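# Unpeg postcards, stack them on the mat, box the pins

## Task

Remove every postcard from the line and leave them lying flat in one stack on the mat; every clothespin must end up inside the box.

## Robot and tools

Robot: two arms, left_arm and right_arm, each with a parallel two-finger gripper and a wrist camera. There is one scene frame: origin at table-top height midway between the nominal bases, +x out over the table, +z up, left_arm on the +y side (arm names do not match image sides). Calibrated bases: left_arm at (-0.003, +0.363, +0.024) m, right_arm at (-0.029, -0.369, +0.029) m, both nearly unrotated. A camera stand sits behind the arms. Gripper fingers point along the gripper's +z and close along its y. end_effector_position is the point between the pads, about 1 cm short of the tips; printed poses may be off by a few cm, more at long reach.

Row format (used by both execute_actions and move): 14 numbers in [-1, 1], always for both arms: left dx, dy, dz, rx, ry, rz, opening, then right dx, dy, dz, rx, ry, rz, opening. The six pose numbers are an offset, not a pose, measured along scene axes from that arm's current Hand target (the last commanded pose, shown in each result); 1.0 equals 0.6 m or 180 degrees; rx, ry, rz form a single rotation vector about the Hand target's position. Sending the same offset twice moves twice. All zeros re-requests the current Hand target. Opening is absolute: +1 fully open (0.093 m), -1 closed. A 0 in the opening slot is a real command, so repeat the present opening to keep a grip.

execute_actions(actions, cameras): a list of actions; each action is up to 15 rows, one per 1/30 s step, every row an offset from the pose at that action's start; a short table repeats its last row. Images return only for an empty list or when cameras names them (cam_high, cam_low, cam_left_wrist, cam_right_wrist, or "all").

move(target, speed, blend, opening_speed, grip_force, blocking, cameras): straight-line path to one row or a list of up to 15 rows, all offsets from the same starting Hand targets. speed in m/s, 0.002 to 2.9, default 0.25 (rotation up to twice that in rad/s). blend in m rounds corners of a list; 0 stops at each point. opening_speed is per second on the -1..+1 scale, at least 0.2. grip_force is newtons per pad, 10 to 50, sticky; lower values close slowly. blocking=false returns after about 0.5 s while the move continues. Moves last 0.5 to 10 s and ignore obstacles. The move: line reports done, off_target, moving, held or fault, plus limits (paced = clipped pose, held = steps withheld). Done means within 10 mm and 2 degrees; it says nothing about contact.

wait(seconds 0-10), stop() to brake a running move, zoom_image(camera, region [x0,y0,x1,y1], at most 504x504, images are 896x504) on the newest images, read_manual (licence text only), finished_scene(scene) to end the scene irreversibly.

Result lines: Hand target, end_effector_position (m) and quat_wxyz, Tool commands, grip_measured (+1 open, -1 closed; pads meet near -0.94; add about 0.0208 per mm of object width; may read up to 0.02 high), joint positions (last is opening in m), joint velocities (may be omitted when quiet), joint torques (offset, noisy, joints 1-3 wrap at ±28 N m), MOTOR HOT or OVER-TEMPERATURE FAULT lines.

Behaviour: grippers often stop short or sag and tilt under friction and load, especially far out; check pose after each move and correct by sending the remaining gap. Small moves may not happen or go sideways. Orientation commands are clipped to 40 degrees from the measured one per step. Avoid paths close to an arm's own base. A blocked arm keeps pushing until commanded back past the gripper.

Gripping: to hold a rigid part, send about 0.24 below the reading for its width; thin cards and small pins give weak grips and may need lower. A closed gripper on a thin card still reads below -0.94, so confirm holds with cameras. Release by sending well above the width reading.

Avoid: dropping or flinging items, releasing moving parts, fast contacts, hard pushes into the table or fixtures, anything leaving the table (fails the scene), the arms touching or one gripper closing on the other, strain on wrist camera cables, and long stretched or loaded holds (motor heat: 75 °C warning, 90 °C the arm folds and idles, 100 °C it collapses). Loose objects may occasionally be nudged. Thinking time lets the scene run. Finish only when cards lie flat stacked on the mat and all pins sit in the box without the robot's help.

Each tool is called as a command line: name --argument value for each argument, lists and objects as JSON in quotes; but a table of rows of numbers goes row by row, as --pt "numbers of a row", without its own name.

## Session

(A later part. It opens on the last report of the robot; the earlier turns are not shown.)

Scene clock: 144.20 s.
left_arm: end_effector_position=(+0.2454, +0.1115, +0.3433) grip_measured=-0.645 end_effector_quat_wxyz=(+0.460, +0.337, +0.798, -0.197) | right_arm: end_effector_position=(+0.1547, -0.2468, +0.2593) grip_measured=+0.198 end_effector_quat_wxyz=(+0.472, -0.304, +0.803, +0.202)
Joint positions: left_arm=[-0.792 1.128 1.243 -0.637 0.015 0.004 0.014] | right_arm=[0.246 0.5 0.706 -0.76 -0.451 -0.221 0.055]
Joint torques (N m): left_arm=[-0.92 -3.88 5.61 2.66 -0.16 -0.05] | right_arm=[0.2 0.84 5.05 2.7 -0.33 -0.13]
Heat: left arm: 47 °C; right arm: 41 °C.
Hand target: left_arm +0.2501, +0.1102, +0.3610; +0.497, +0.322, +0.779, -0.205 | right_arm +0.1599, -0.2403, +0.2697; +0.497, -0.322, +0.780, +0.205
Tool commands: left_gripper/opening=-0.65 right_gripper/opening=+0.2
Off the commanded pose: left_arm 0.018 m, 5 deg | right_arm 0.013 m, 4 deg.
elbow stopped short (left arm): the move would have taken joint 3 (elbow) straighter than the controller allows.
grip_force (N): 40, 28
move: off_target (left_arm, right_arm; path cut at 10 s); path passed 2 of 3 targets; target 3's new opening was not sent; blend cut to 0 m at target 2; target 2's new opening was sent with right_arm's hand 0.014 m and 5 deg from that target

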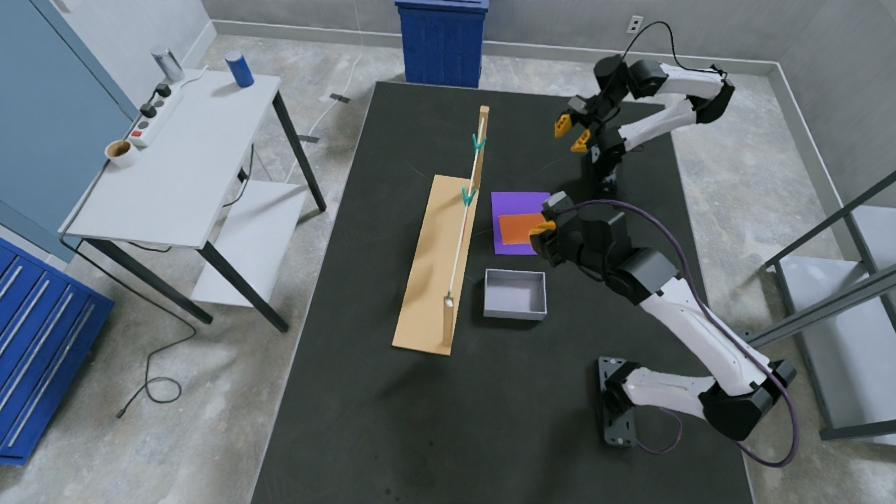

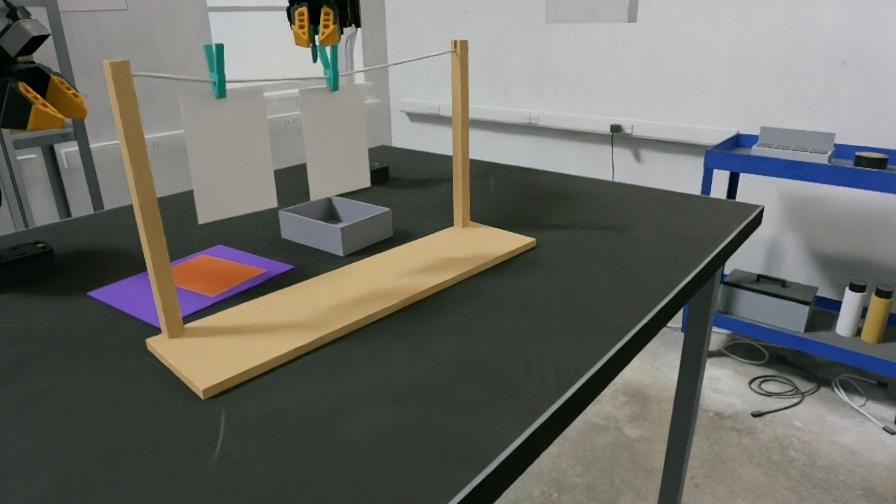

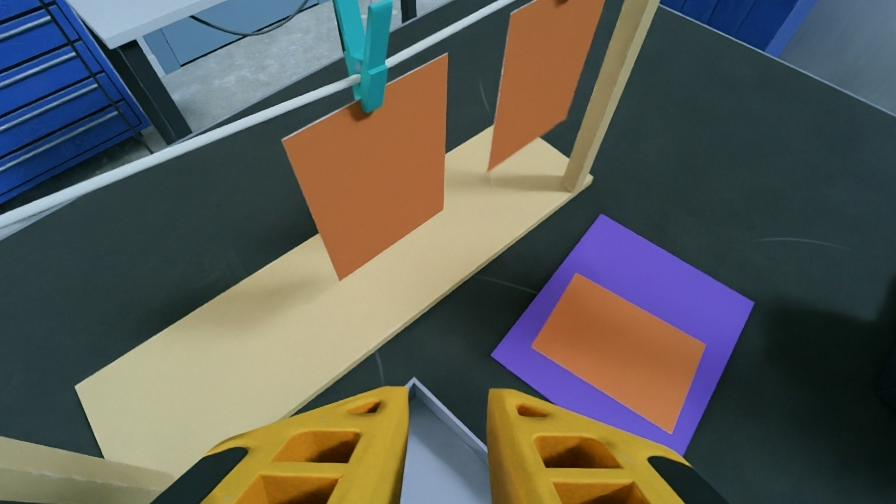

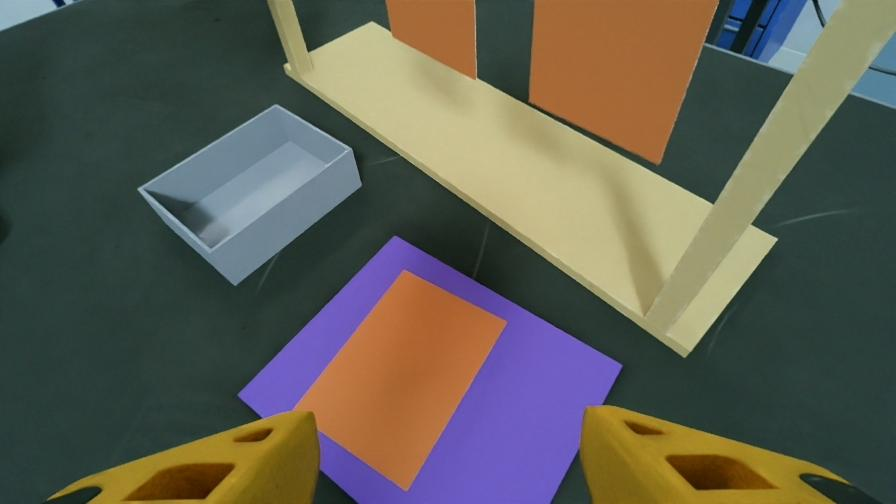

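move --pt "0.015 -0.005 -0.44 0 0 0 -0.65 0 0 0 0 0 0 0.5" --pt "0.015 -0.005 -0.44 0 0 0 0.2 0 0 0 0 0 0 0.5" --speed 0.2 --cameras '["cam_left_wrist","cam_low","cam_high"]'

Scene clock: 149.07 s.
left_arm: end_effector_position=(+0.2503, +0.1089, +0.0825) grip_measured=+0.198 end_effector_quat_wxyz=(+0.463, +0.334, +0.797, -0.196) | right_arm: end_effector_position=(+0.1547, -0.2468, +0.2593) grip_measured=+0.498 end_effector_quat_wxyz=(+0.472, -0.304, +0.803, +0.201)
Joint positions: left_arm=[-0.788 1.464 0.321 0.625 0.015 0.004 0.055] | right_arm=[0.246 0.5 0.706 -0.76 -0.451 -0.223 0.069]
Joint torques (N m): left_arm=[0.25 -2.89 4.01 2.83 0.04 0.06] | right_arm=[0.13 0.88 5.05 2.71 -0.33 -0.12]
Heat: left arm: 45 °C; right arm: 40 °C.
Hand target: left_arm +0.2591, +0.1072, +0.0970; +0.497, +0.322, +0.779, -0.205 | right_arm +0.1599, -0.2403, +0.2697; +0.497, -0.322, +0.780, +0.205
Off the commanded pose: left_arm 0.017 m, 5 deg | right_arm 0.013 m, 4 deg.
grip_force (N): 40, 28
move: off_target (left_arm, right_arm); target 2's new opening was sent with left_arm's hand 0.017 m and 5 deg from that target
Images, in order (width x height): cam_high 896x504, cam_low 896x504, cam_left_wrist 896x504.

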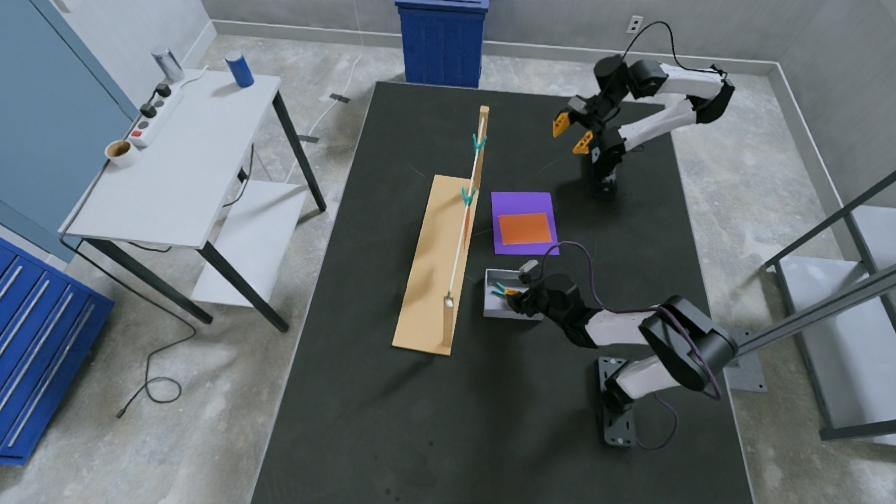

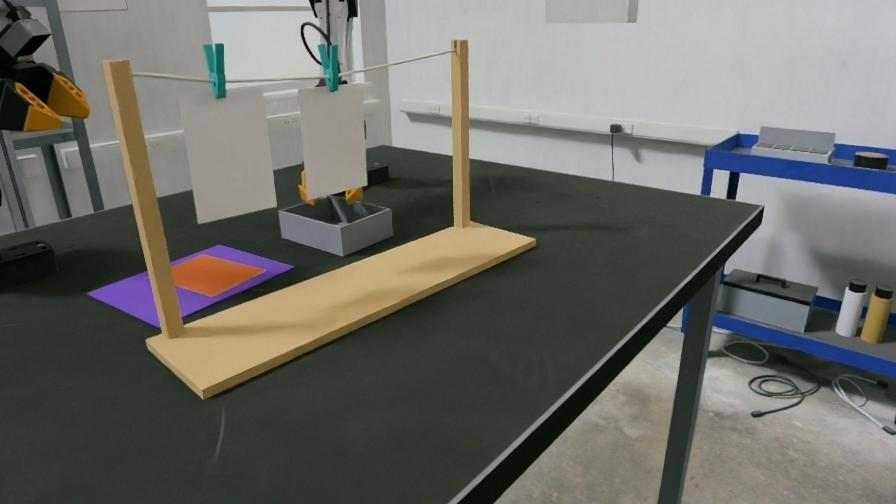

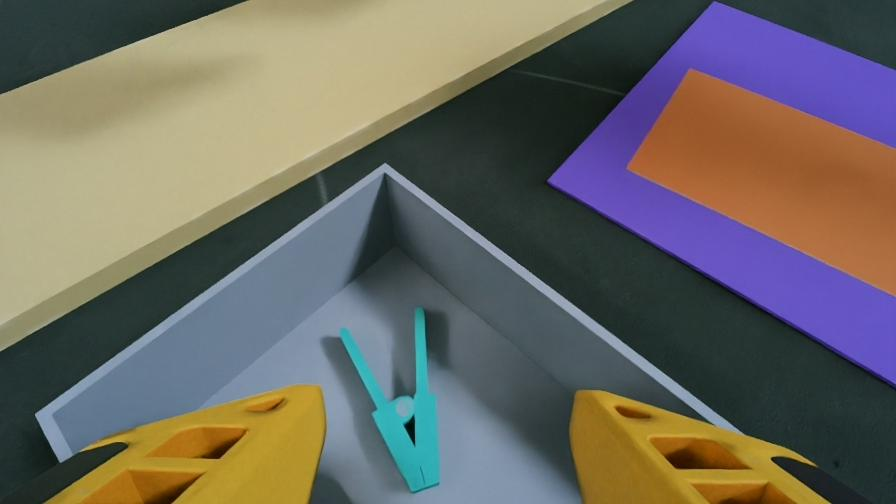

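move --pt "0 0 0.2 0 0 0 0.2 0.2 0.16 0.234 -0.0077 0.0037 0.1087 0.5" --pt "-0.05 0.02 0.25 0 0 0 0.2 0.392 0.3255 0.234 -0.0153 0.0075 0.2174 0.5" --speed 0.2 --blend 0.03 --grip_force '[50,50]' --cameras '["all"]'

Scene clock: 154.20 s.
left_arm: end_effector_position=(+0.2288, +0.1198, +0.2249) grip_measured=+0.198 end_effector_quat_wxyz=(+0.483, +0.329, +0.786, -0.203) | right_arm: end_effector_position=(+0.4045, -0.0441, +0.4001) grip_measured=+0.498 end_effector_quat_wxyz=(+0.426, -0.534, +0.646, +0.341)
Joint positions: left_arm=[-0.83 0.958 0.639 -0.148 -0.027 -0.016 0.055] | right_arm=[0.407 2.306 2.83 -1.178 -0.844 -0.537 0.069]
Joint torques (N m): left_arm=[-0.94 -2.84 11.17 1.64 -0.2 -0.05] | right_arm=[0.62 -10.11 7.69 1.45 -0.55 -0.14]
Heat: left arm: 44 °C; right arm: 41 °C.
Hand target: left_arm +0.2291, +0.1192, +0.2470; +0.497, +0.322, +0.779, -0.205 | right_arm +0.3951, -0.0450, +0.4101; +0.383, -0.573, +0.637, +0.345
Off the commanded pose: left_arm 0.022 m, 2 deg | right_arm 0.014 m, 7 deg.
elbow stopped short (right arm): the move would have taken joint 3 (elbow) straighter than the controller allows.
move: off_target (left_arm, right_arm)

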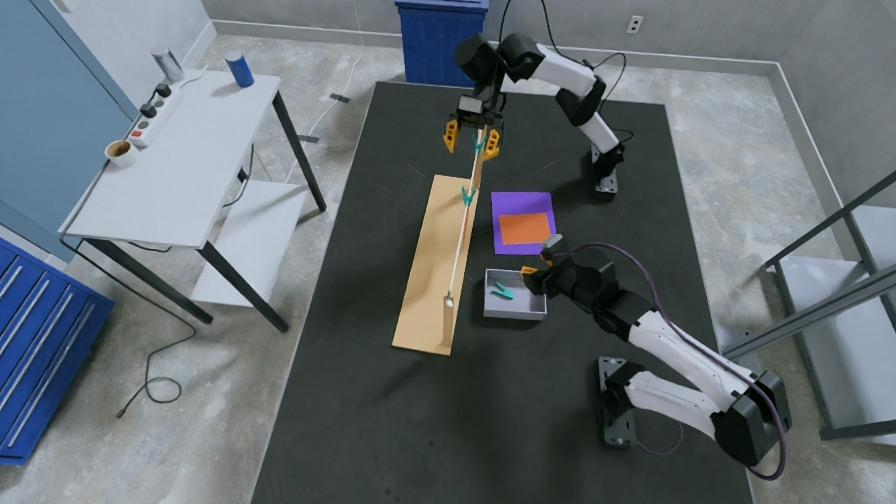

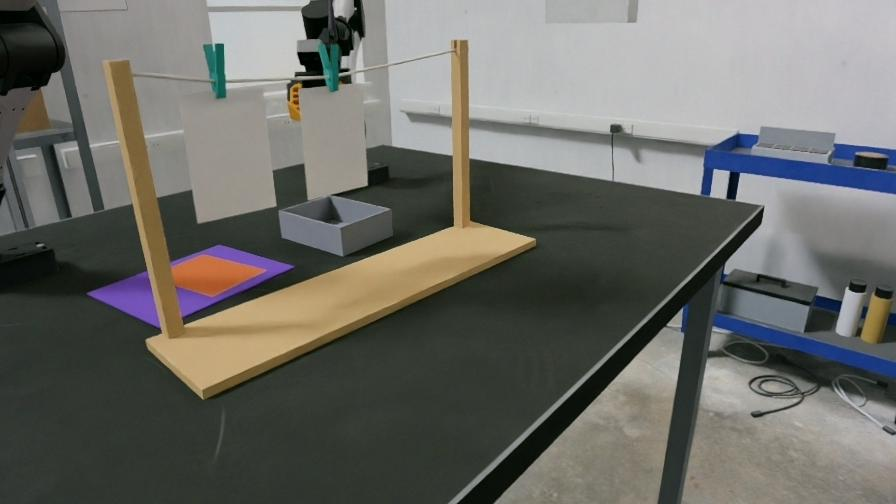

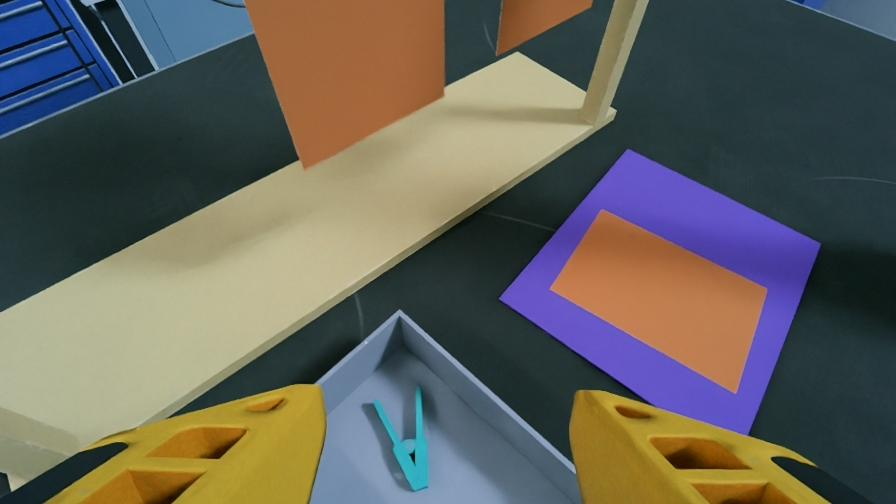

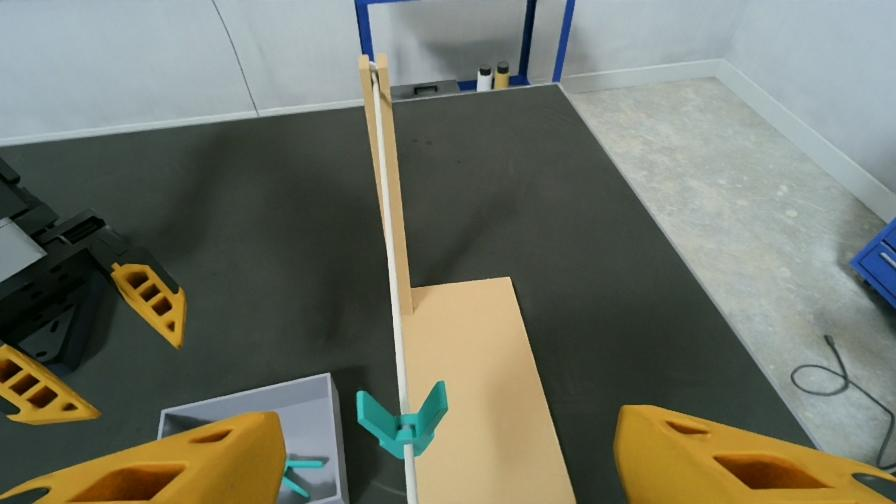

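move --pt "0 0 0 0 0 0 0.2 -0.015 0.075 0 0 0 0 0.5" --pt "0 0 0 0 0 0 0.2 -0.015 0.08 -0.09 0 0 0 0.5" --speed 0.12 --blend 0.01 --cameras '["cam_right_wrist","cam_low"]'

Scene clock: 156.53 s.
left_arm: end_effector_position=(+0.2288, +0.1198, +0.2249) grip_measured=+0.198 end_effector_quat_wxyz=(+0.483, +0.329, +0.786, -0.203) | right_arm: end_effector_position=(+0.3875, +0.0061, +0.3503) grip_measured=+0.498 end_effector_quat_wxyz=(+0.372, -0.568, +0.642, +0.356)
Joint positions: left_arm=[-0.83 0.958 0.639 -0.148 -0.027 -0.016 0.055] | right_arm=[0.51 2.375 2.793 -1.178 -0.821 -0.568 0.069]
Joint torques (N m): left_arm=[-0.98 -2.82 11.17 1.64 -0.19 -0.05] | right_arm=[0.16 -12.25 4.34 1.66 -0.11 -0.14]
Heat: left arm: 44 °C; right arm: 41 °C.
Hand target: left_arm +0.2291, +0.1192, +0.2470; +0.497, +0.322, +0.779, -0.205 | right_arm +0.3861, +0.0030, +0.3561; +0.383, -0.573, +0.637, +0.345
Off the commanded pose: left_arm 0.022 m, 2 deg | right_arm 0.007 m, 2 deg.
elbow stopped short (right arm): the move would have taken joint 3 (elbow) straighter than the controller allows.
move: off_target (left_arm)
Images, in order (width x height): cam_low 896x504, cam_right_wrist 896x504.

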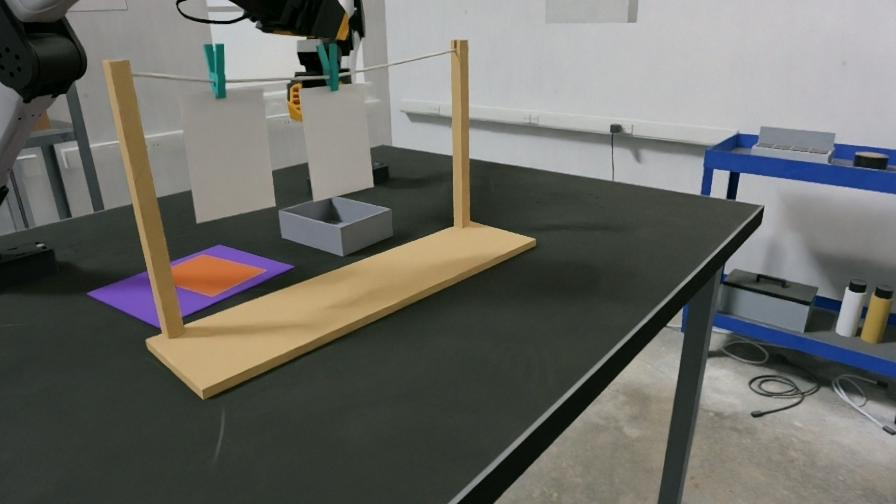

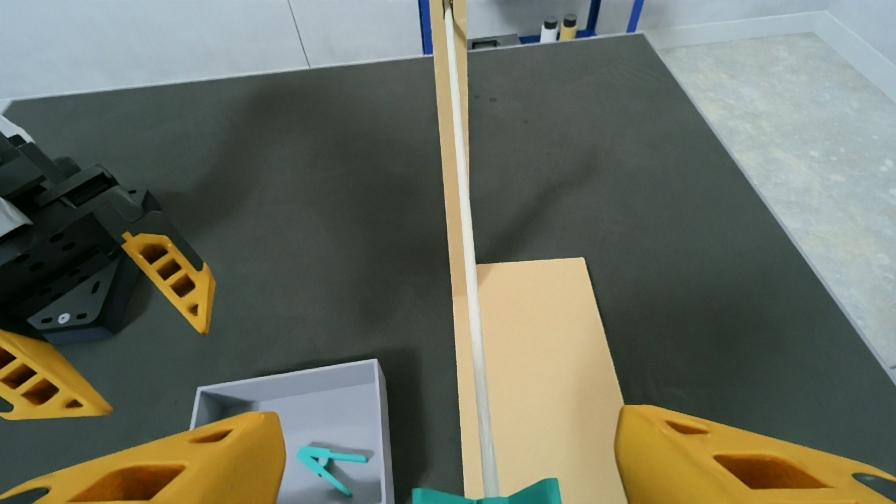

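move --target '[0,0,0,0,0,0,0.2,0.015,0.0,-0.068,0,0,0,0.5]' --speed 0.1 --cameras '["cam_right_wrist","cam_low","cam_left_wrist"]'

zoom_image --camera "cam_low" --region '[240, 0, 440, 110]'

Scene clock: 158.30 s.
left_arm: end_effector_position=(+0.2288, +0.1198, +0.2249) grip_measured=+0.198 end_effector_quat_wxyz=(+0.483, +0.329, +0.786, -0.203) | right_arm: end_effector_position=(+0.3924, +0.0059, +0.2866) grip_measured=+0.498 end_effector_quat_wxyz=(+0.343, -0.574, +0.653, +0.356)
Joint positions: left_arm=[-0.83 0.958 0.639 -0.148 -0.027 -0.016 0.055] | right_arm=[0.505 2.25 2.333 -0.93 -0.821 -0.608 0.069]
Joint torques (N m): left_arm=[-0.98 -2.85 11.18 1.63 -0.19 -0.04] | right_arm=[-0.27 -14.93 4.89 2.11 -0.21 0.15]
Heat: left arm: 45 °C; right arm: 41 °C.
Hand target: left_arm +0.2291, +0.1192, +0.2470; +0.497, +0.322, +0.779, -0.205 | right_arm +0.3951, +0.0030, +0.3153; +0.383, -0.573, +0.637, +0.345
Off the commanded pose: left_arm 0.022 m, 2 deg | right_arm 0.029 m, 5 deg.
move: off_target (left_arm, right_arm)
Images, in order (width x height): cam_low 896x504, cam_left_wrist 896x504, cam_right_wrist 896x504.

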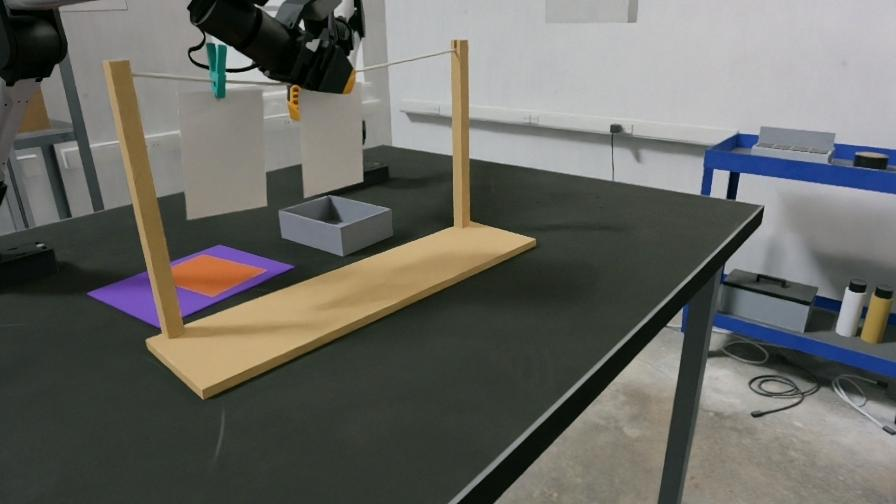

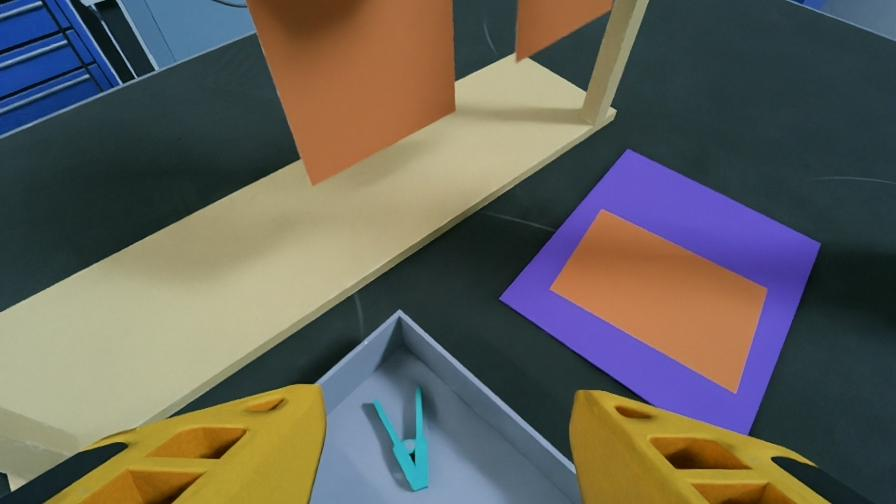

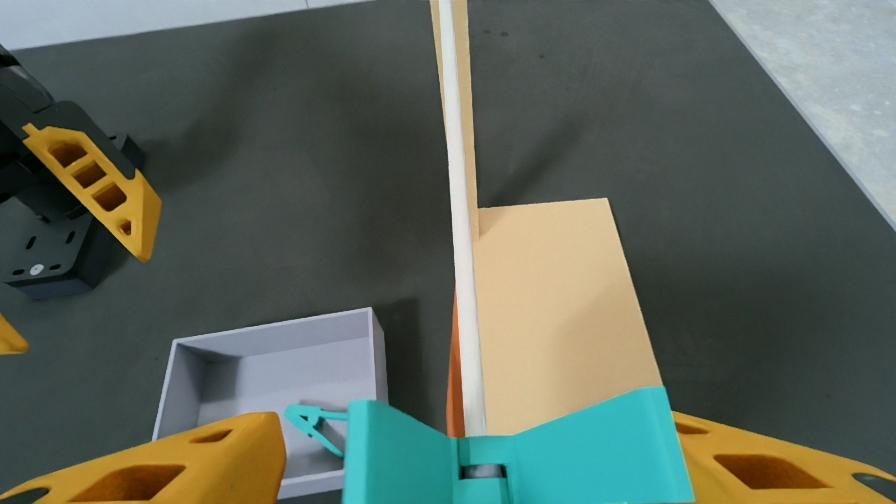

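Scaled by 2.520 from the camera's 896x504 image, which has a finer 1280x720 frame.

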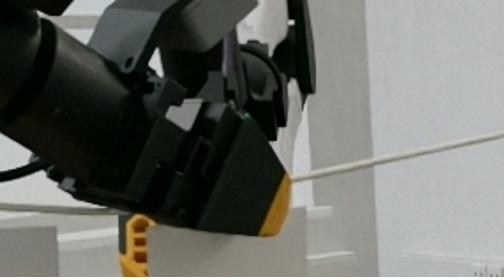

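move --target '[0,0,0,0,0,0,0.2,0.007,0.0,0.015,0,0,0,0.5]' --speed 0.08 --cameras '["cam_right_wrist","cam_low"]'

Scene clock: 159.60 s.
left_arm: end_effector_position=(+0.2288, +0.1198, +0.2249) grip_measured=+0.198 end_effector_quat_wxyz=(+0.483, +0.329, +0.786, -0.203) | right_arm: end_effector_position=(+0.3951, +0.0074, +0.3085) grip_measured=+0.498 end_effector_quat_wxyz=(+0.368, -0.577, +0.639, +0.351)
Joint positions: left_arm=[-0.83 0.958 0.639 -0.148 -0.027 -0.016 0.055] | right_arm=[0.505 2.25 2.393 -0.93 -0.821 -0.606 0.069]
Joint torques (N m): left_arm=[-0.95 -2.82 11.21 1.63 -0.19 -0.06] | right_arm=[-0.25 -11.06 9.43 1.57 -0.21 0.13]
Heat: left arm: 45 °C; right arm: 41 °C.
Hand target: left_arm +0.2291, +0.1192, +0.2470; +0.497, +0.322, +0.779, -0.205 | right_arm +0.3993, +0.0030, +0.3243; +0.383, -0.573, +0.637, +0.345
Off the commanded pose: left_arm 0.022 m, 2 deg | right_arm 0.017 m, 2 deg.
move: off_target (left_arm, right_arm)
Images, in order (width x height): cam_low 896x504, cam_right_wrist 896x504.

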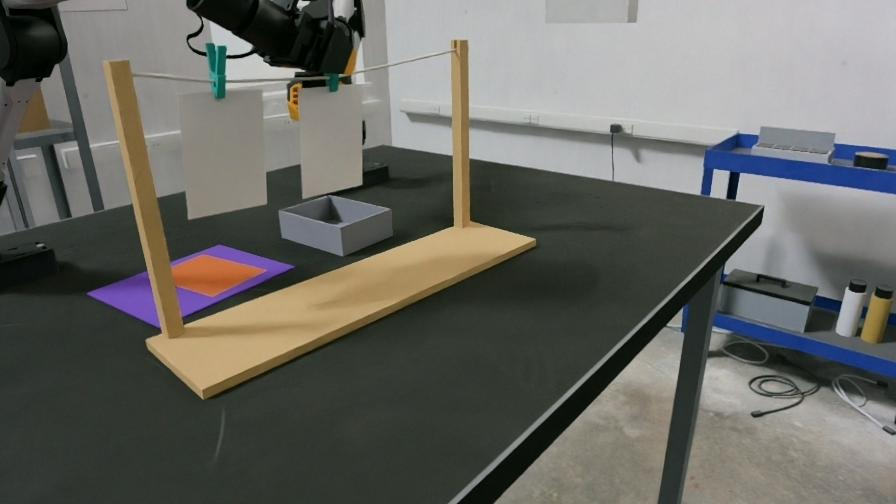

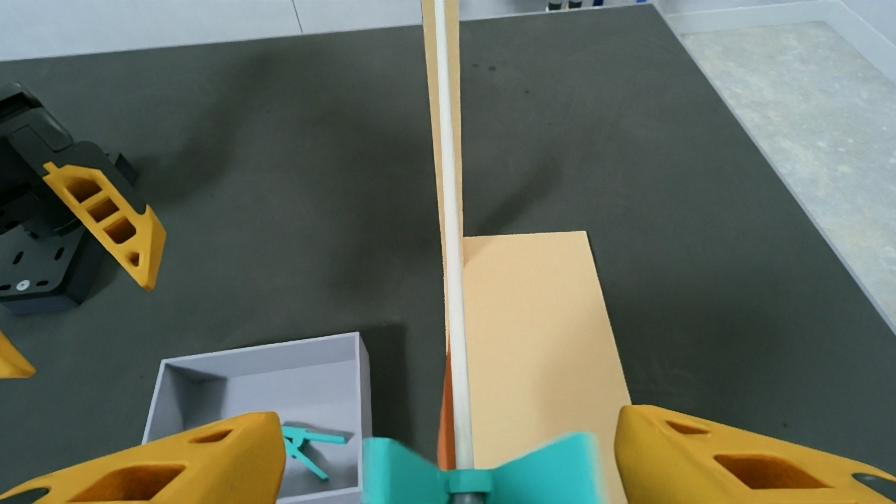

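move --pt "0.17 0.05 -0.08 -0.11 -0.058 -0.14 0.2 0 0 0 0 0 0 -0.1" --pt "0.268 0.0 -0.112 -0.1497 -0.0778 -0.1904 0.5 0 0 0 0 0 0 -0.1" --speed 0.15 --blend 0.02 --opening_speed 0.5 --cameras '["all"]'

Scene clock: 167.23 s.
left_arm: end_effector_position=(+0.3856, +0.1242, +0.1613) grip_measured=+0.498 end_effector_quat_wxyz=(+0.531, +0.413, +0.558, -0.486) | right_arm: end_effector_position=(+0.3951, +0.0074, +0.3085) grip_measured=-0.097 end_effector_quat_wxyz=(+0.368, -0.577, +0.639, +0.351)
Joint positions: left_arm=[-0.211 2.121 0.861 1.354 1.173 -0.191 0.069] | right_arm=[0.505 2.25 2.393 -0.93 -0.821 -0.606 0.041]
Joint torques (N m): left_arm=[-0.96 -6.6 7.04 2.35 0.01 0.01] | right_arm=[-0.28 -11.04 9.37 1.56 -0.22 0.15]
Heat: left arm: 46 °C; right arm: 43 °C.
Hand target: left_arm +0.3899, +0.1192, +0.1798; +0.564, +0.434, +0.518, -0.474 | right_arm +0.3993, +0.0030, +0.3243; +0.383, -0.573, +0.637, +0.345
Off the commanded pose: left_arm 0.020 m, 7 deg | right_arm 0.017 m, 2 deg.
move: off_target (left_arm, right_arm); blend cut to 0 m at target 1; target 2's new opening was sent with left_arm's hand 0.020 m and 6 deg from that target

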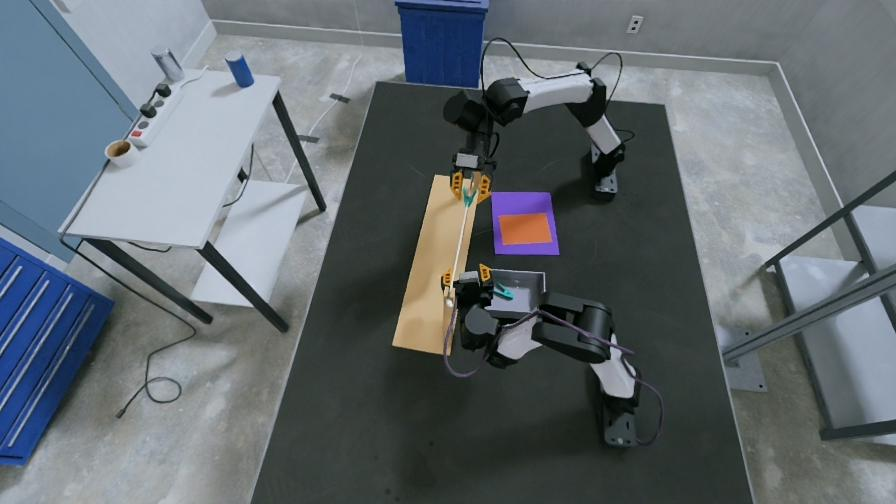

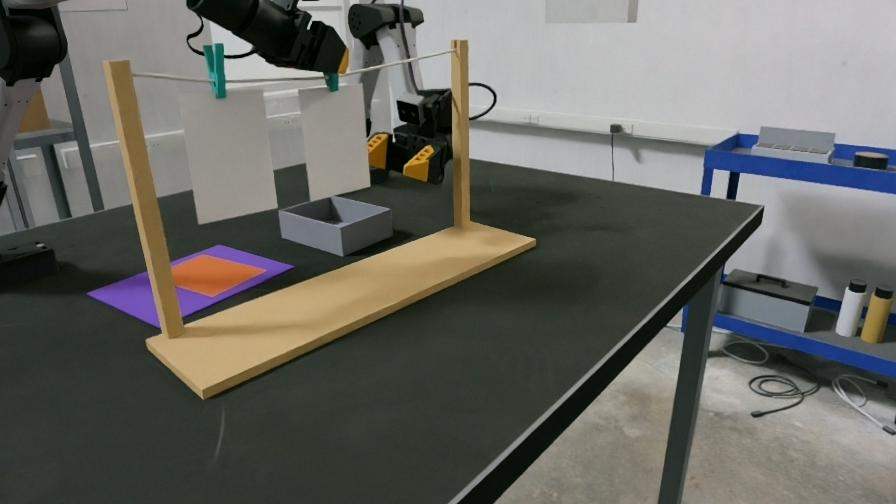

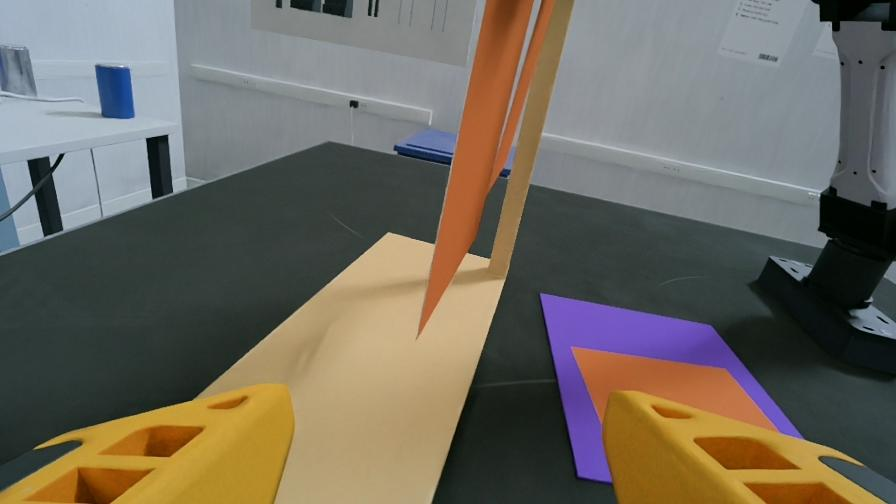

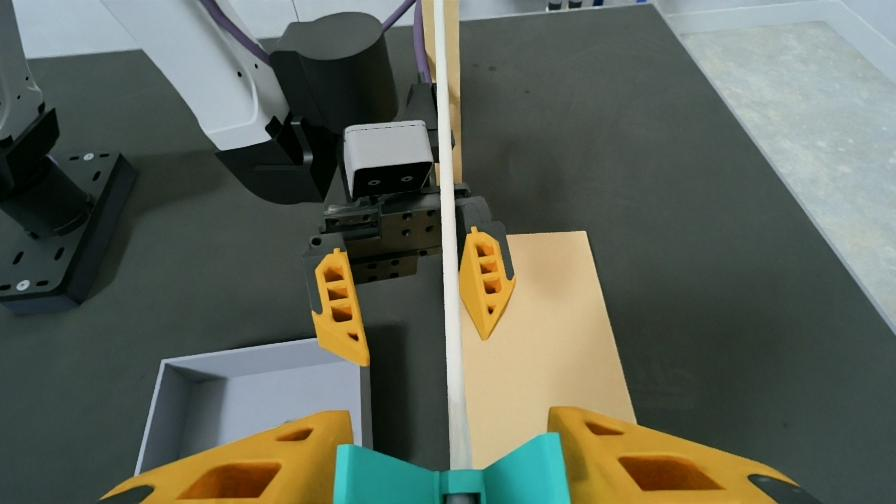

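move --target '[0.034,-0.12,-0.005,0.0128,-0.0654,0.0024,0.5,0,0,0,0,0,0,-0.1]' --speed 0.12 --cameras '["cam_left_wrist","cam_right_wrist"]'

Scene clock: 169.47 s.
left_arm: end_effector_position=(+0.3983, +0.0494, +0.1733) grip_measured=+0.498 end_effector_quat_wxyz=(+0.599, +0.491, +0.468, -0.426) | right_arm: end_effector_position=(+0.3951, +0.0074, +0.3085) grip_measured=-0.097 end_effector_quat_wxyz=(+0.368, -0.577, +0.639, +0.351)
Joint positions: left_arm=[-0.379 2.219 1.058 1.325 1.049 0.049 0.069] | right_arm=[0.505 2.25 2.393 -0.93 -0.821 -0.606 0.041]
Joint torques (N m): left_arm=[-0.66 -7.64 7.68 1.26 -0.29 0.3] | right_arm=[-0.25 -11.08 9.39 1.58 -0.22 0.17]
Heat: left arm: 45 °C; right arm: 43 °C.
Hand target: left_arm +0.4103, +0.0472, +0.1768; +0.608, +0.490, +0.469, -0.414 | right_arm +0.3993, +0.0030, +0.3243; +0.383, -0.573, +0.637, +0.345
Off the commanded pose: left_arm 0.013 m, 2 deg | right_arm 0.017 m, 2 deg.
move: off_target (left_arm, right_arm)
Images, in order (width x height): cam_left_wrist 896x504, cam_right_wrist 896x504.

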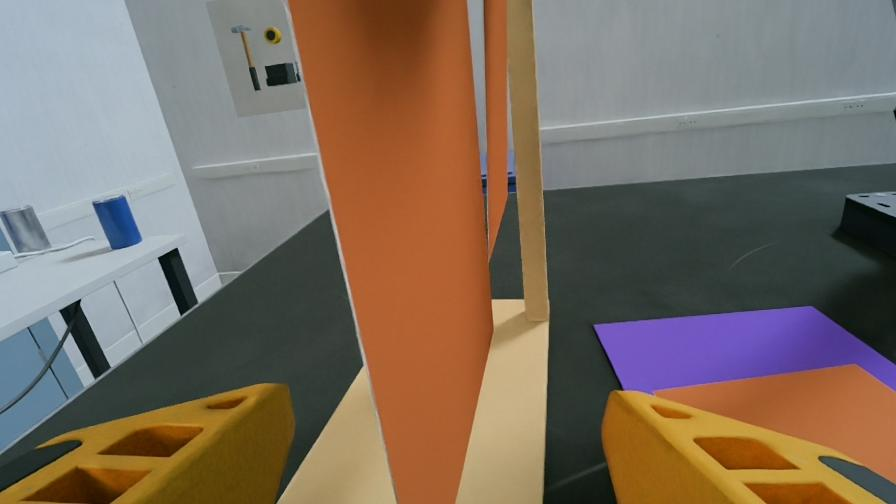

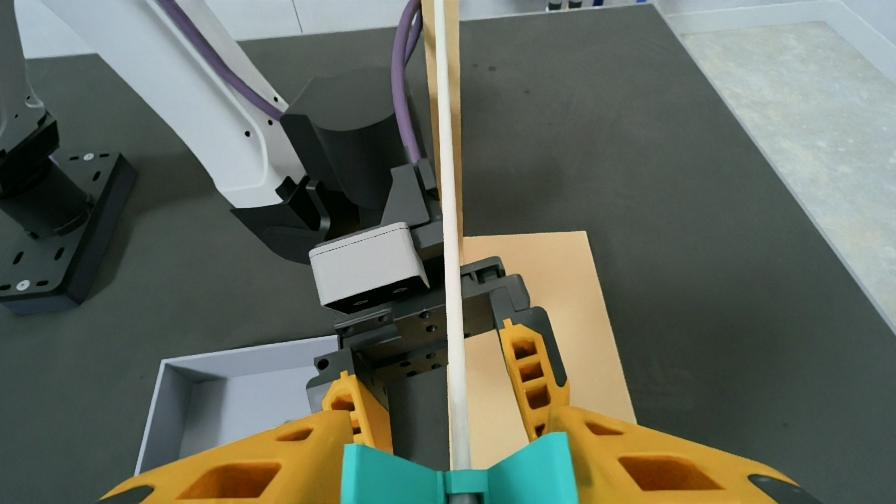

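move --pt "0.027 -0.0 -0.02 0 0 -0.055 0.5 0 0 0 0 0 0 -0.1" --pt "0.025 -0.037 -0.022 0 0 -0.055 0.5 0 0 0 0 0 0 -0.1" --speed 0.08 --blend 0.005 --cameras '["cam_left_wrist","cam_right_wrist"]'

Scene clock: 171.93 s.
left_arm: end_effector_position=(+0.4138, +0.0276, +0.1614) grip_measured=+0.498 end_effector_quat_wxyz=(+0.571, +0.537, +0.413, -0.464) | right_arm: end_effector_position=(+0.3951, +0.0074, +0.3085) grip_measured=-0.097 end_effector_quat_wxyz=(+0.368, -0.577, +0.639, +0.351)
Joint positions: left_arm=[-0.386 2.391 1.311 1.315 1.21 0.012 0.069] | right_arm=[0.505 2.25 2.393 -0.93 -0.821 -0.606 0.041]
Joint torques (N m): left_arm=[-0.66 -8.58 8.01 1.06 -0.3 -0.04] | right_arm=[-0.32 -11.04 9.35 1.56 -0.21 0.14]
Heat: left arm: 45 °C; right arm: 43 °C.
Hand target: left_arm +0.4253, +0.0250, +0.1636; +0.570, +0.528, +0.425, -0.465 | right_arm +0.3993, +0.0030, +0.3243; +0.383, -0.573, +0.637, +0.345
Off the commanded pose: left_arm 0.012 m, 2 deg | right_arm 0.017 m, 2 deg.
move: off_target (left_arm, right_arm)
Images, in order (width x height): cam_left_wrist 896x504, cam_right_wrist 896x504.

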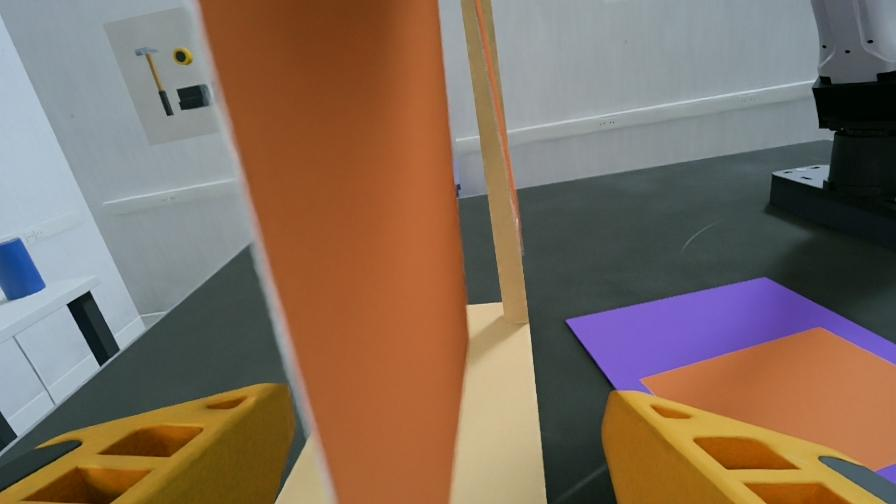

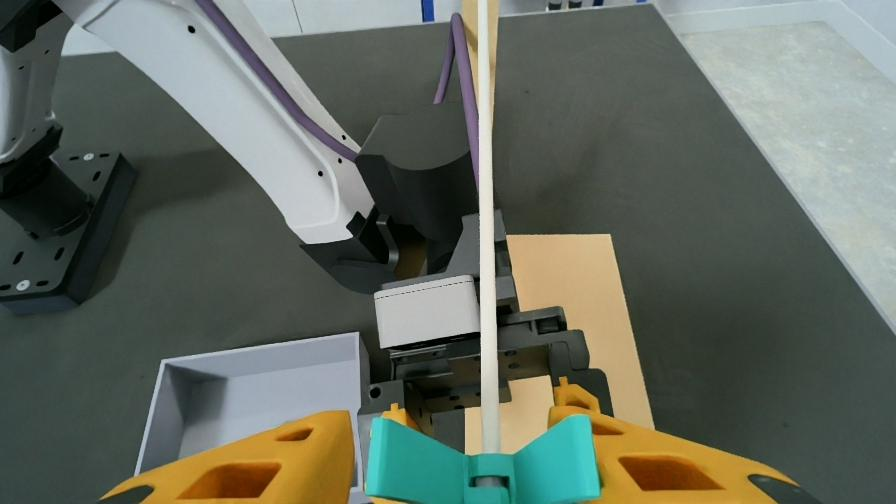

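move --target '[-0.015,0.02,0,0,0,0.055,0.5,0,0,0,0,0,0,-0.1]' --speed 0.08 --cameras '["all"]'

Scene clock: 174.10 s.
left_arm: end_effector_position=(+0.4148, +0.0361, +0.1423) grip_measured=+0.498 end_effector_quat_wxyz=(+0.589, +0.487, +0.480, -0.431) | right_arm: end_effector_position=(+0.3951, +0.0074, +0.3085) grip_measured=-0.097 end_effector_quat_wxyz=(+0.368, -0.577, +0.639, +0.351)
Joint positions: left_arm=[-0.395 2.343 1.154 1.315 1.032 0.052 0.069] | right_arm=[0.505 2.25 2.393 -0.93 -0.821 -0.606 0.041]
Joint torques (N m): left_arm=[-0.95 -13.14 3.71 1.51 -0.26 0.3] | right_arm=[-0.29 -11.08 9.42 1.55 -0.22 0.15]
Heat: left arm: 45 °C; right arm: 44 °C.
Hand target: left_arm +0.4163, +0.0370, +0.1636; +0.608, +0.490, +0.469, -0.414 | right_arm +0.3993, +0.0030, +0.3243; +0.383, -0.573, +0.637, +0.345
Off the commanded pose: left_arm 0.021 m, 3 deg | right_arm 0.017 m, 2 deg.
move: off_target (left_arm, right_arm)

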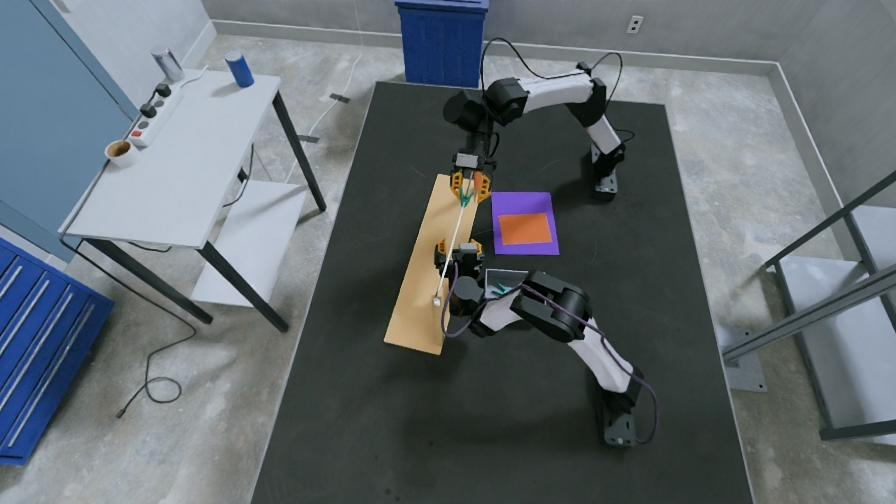

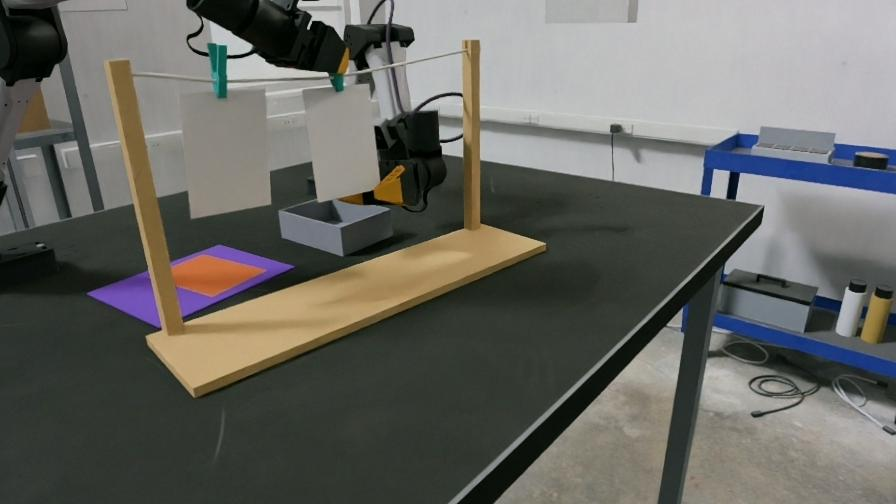

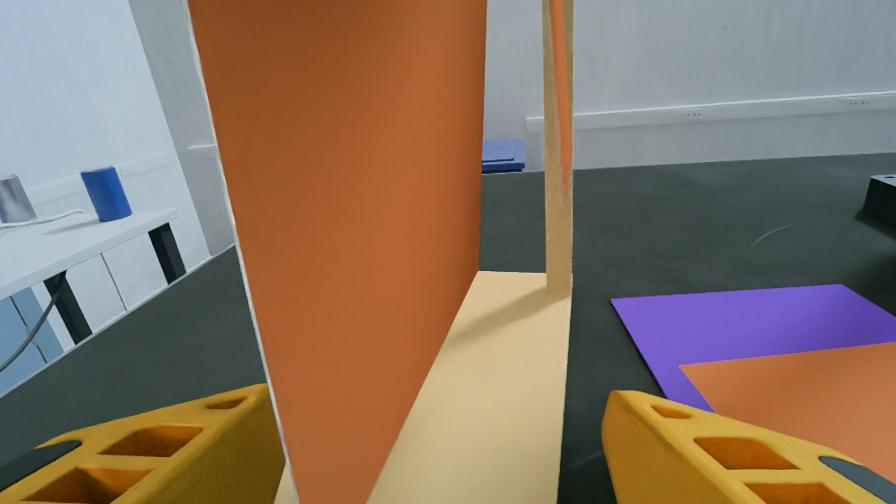

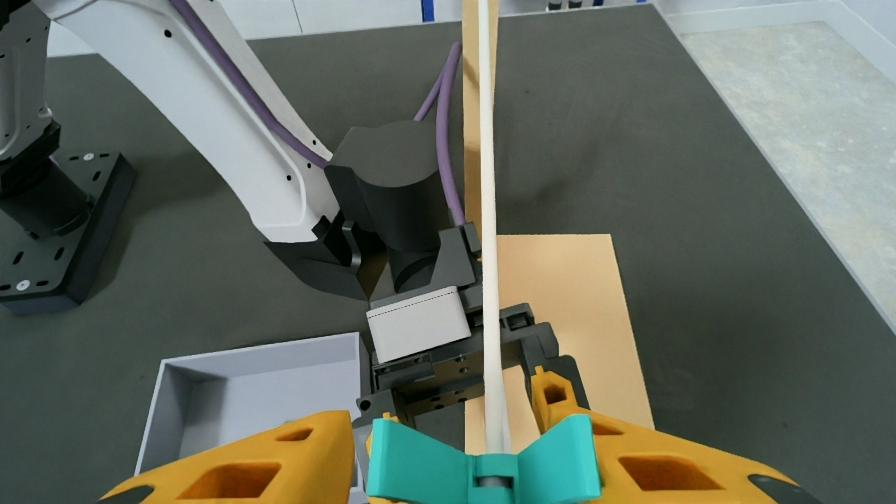

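move --target '[0.033,-0.005,0.02,0,0,0,0.5,0,0,0,0,0,0,-0.1]' --speed 0.08 --cameras '["cam_left_wrist","cam_right_wrist"]'

Scene clock: 175.50 s.
left_arm: end_effector_position=(+0.4240, +0.0323, +0.1490) grip_measured=+0.498 end_effector_quat_wxyz=(+0.587, +0.486, +0.482, -0.432) | right_arm: end_effector_position=(+0.3951, +0.0074, +0.3085) grip_measured=-0.097 end_effector_quat_wxyz=(+0.368, -0.577, +0.639, +0.351)
Joint positions: left_arm=[-0.395 2.343 1.203 1.262 1.032 0.052 0.069] | right_arm=[0.505 2.25 2.393 -0.93 -0.821 -0.606 0.041]
Joint torques (N m): left_arm=[0.01 -12.38 7.77 1.26 -0.15 0.24] | right_arm=[-0.31 -11.06 9.37 1.56 -0.22 0.15]
Heat: left arm: 45 °C; right arm: 44 °C.
Hand target: left_arm +0.4361, +0.0340, +0.1756; +0.608, +0.490, +0.469, -0.414 | right_arm +0.3993, +0.0030, +0.3243; +0.383, -0.573, +0.637, +0.345
Off the commanded pose: left_arm 0.029 m, 3 deg | right_arm 0.017 m, 2 deg.
move: off_target (left_arm, right_arm)
Images, in order (width x height): cam_left_wrist 896x504, cam_right_wrist 896x504.

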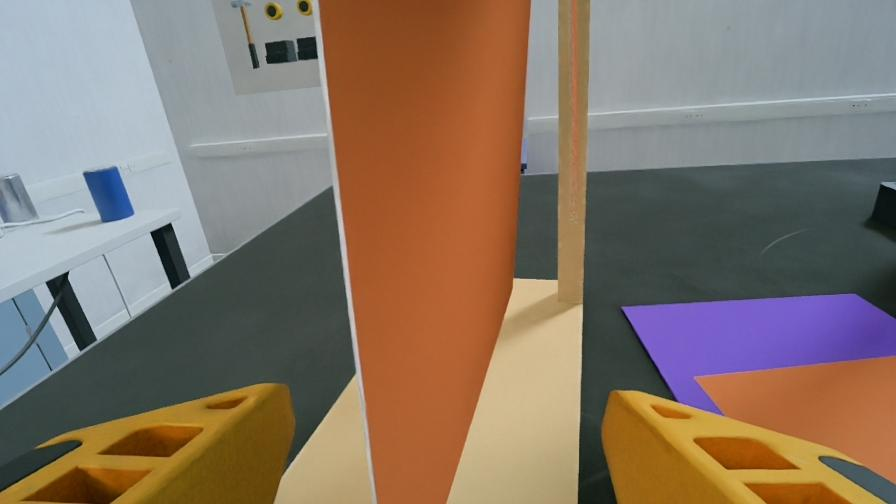

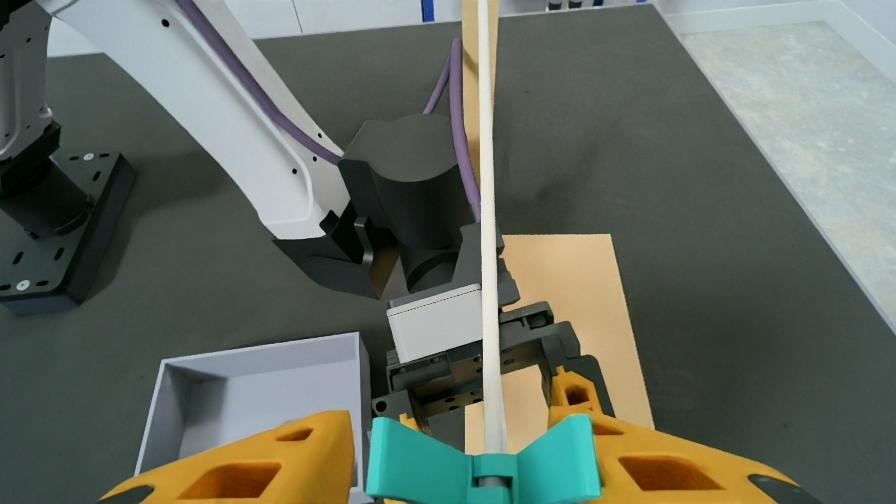

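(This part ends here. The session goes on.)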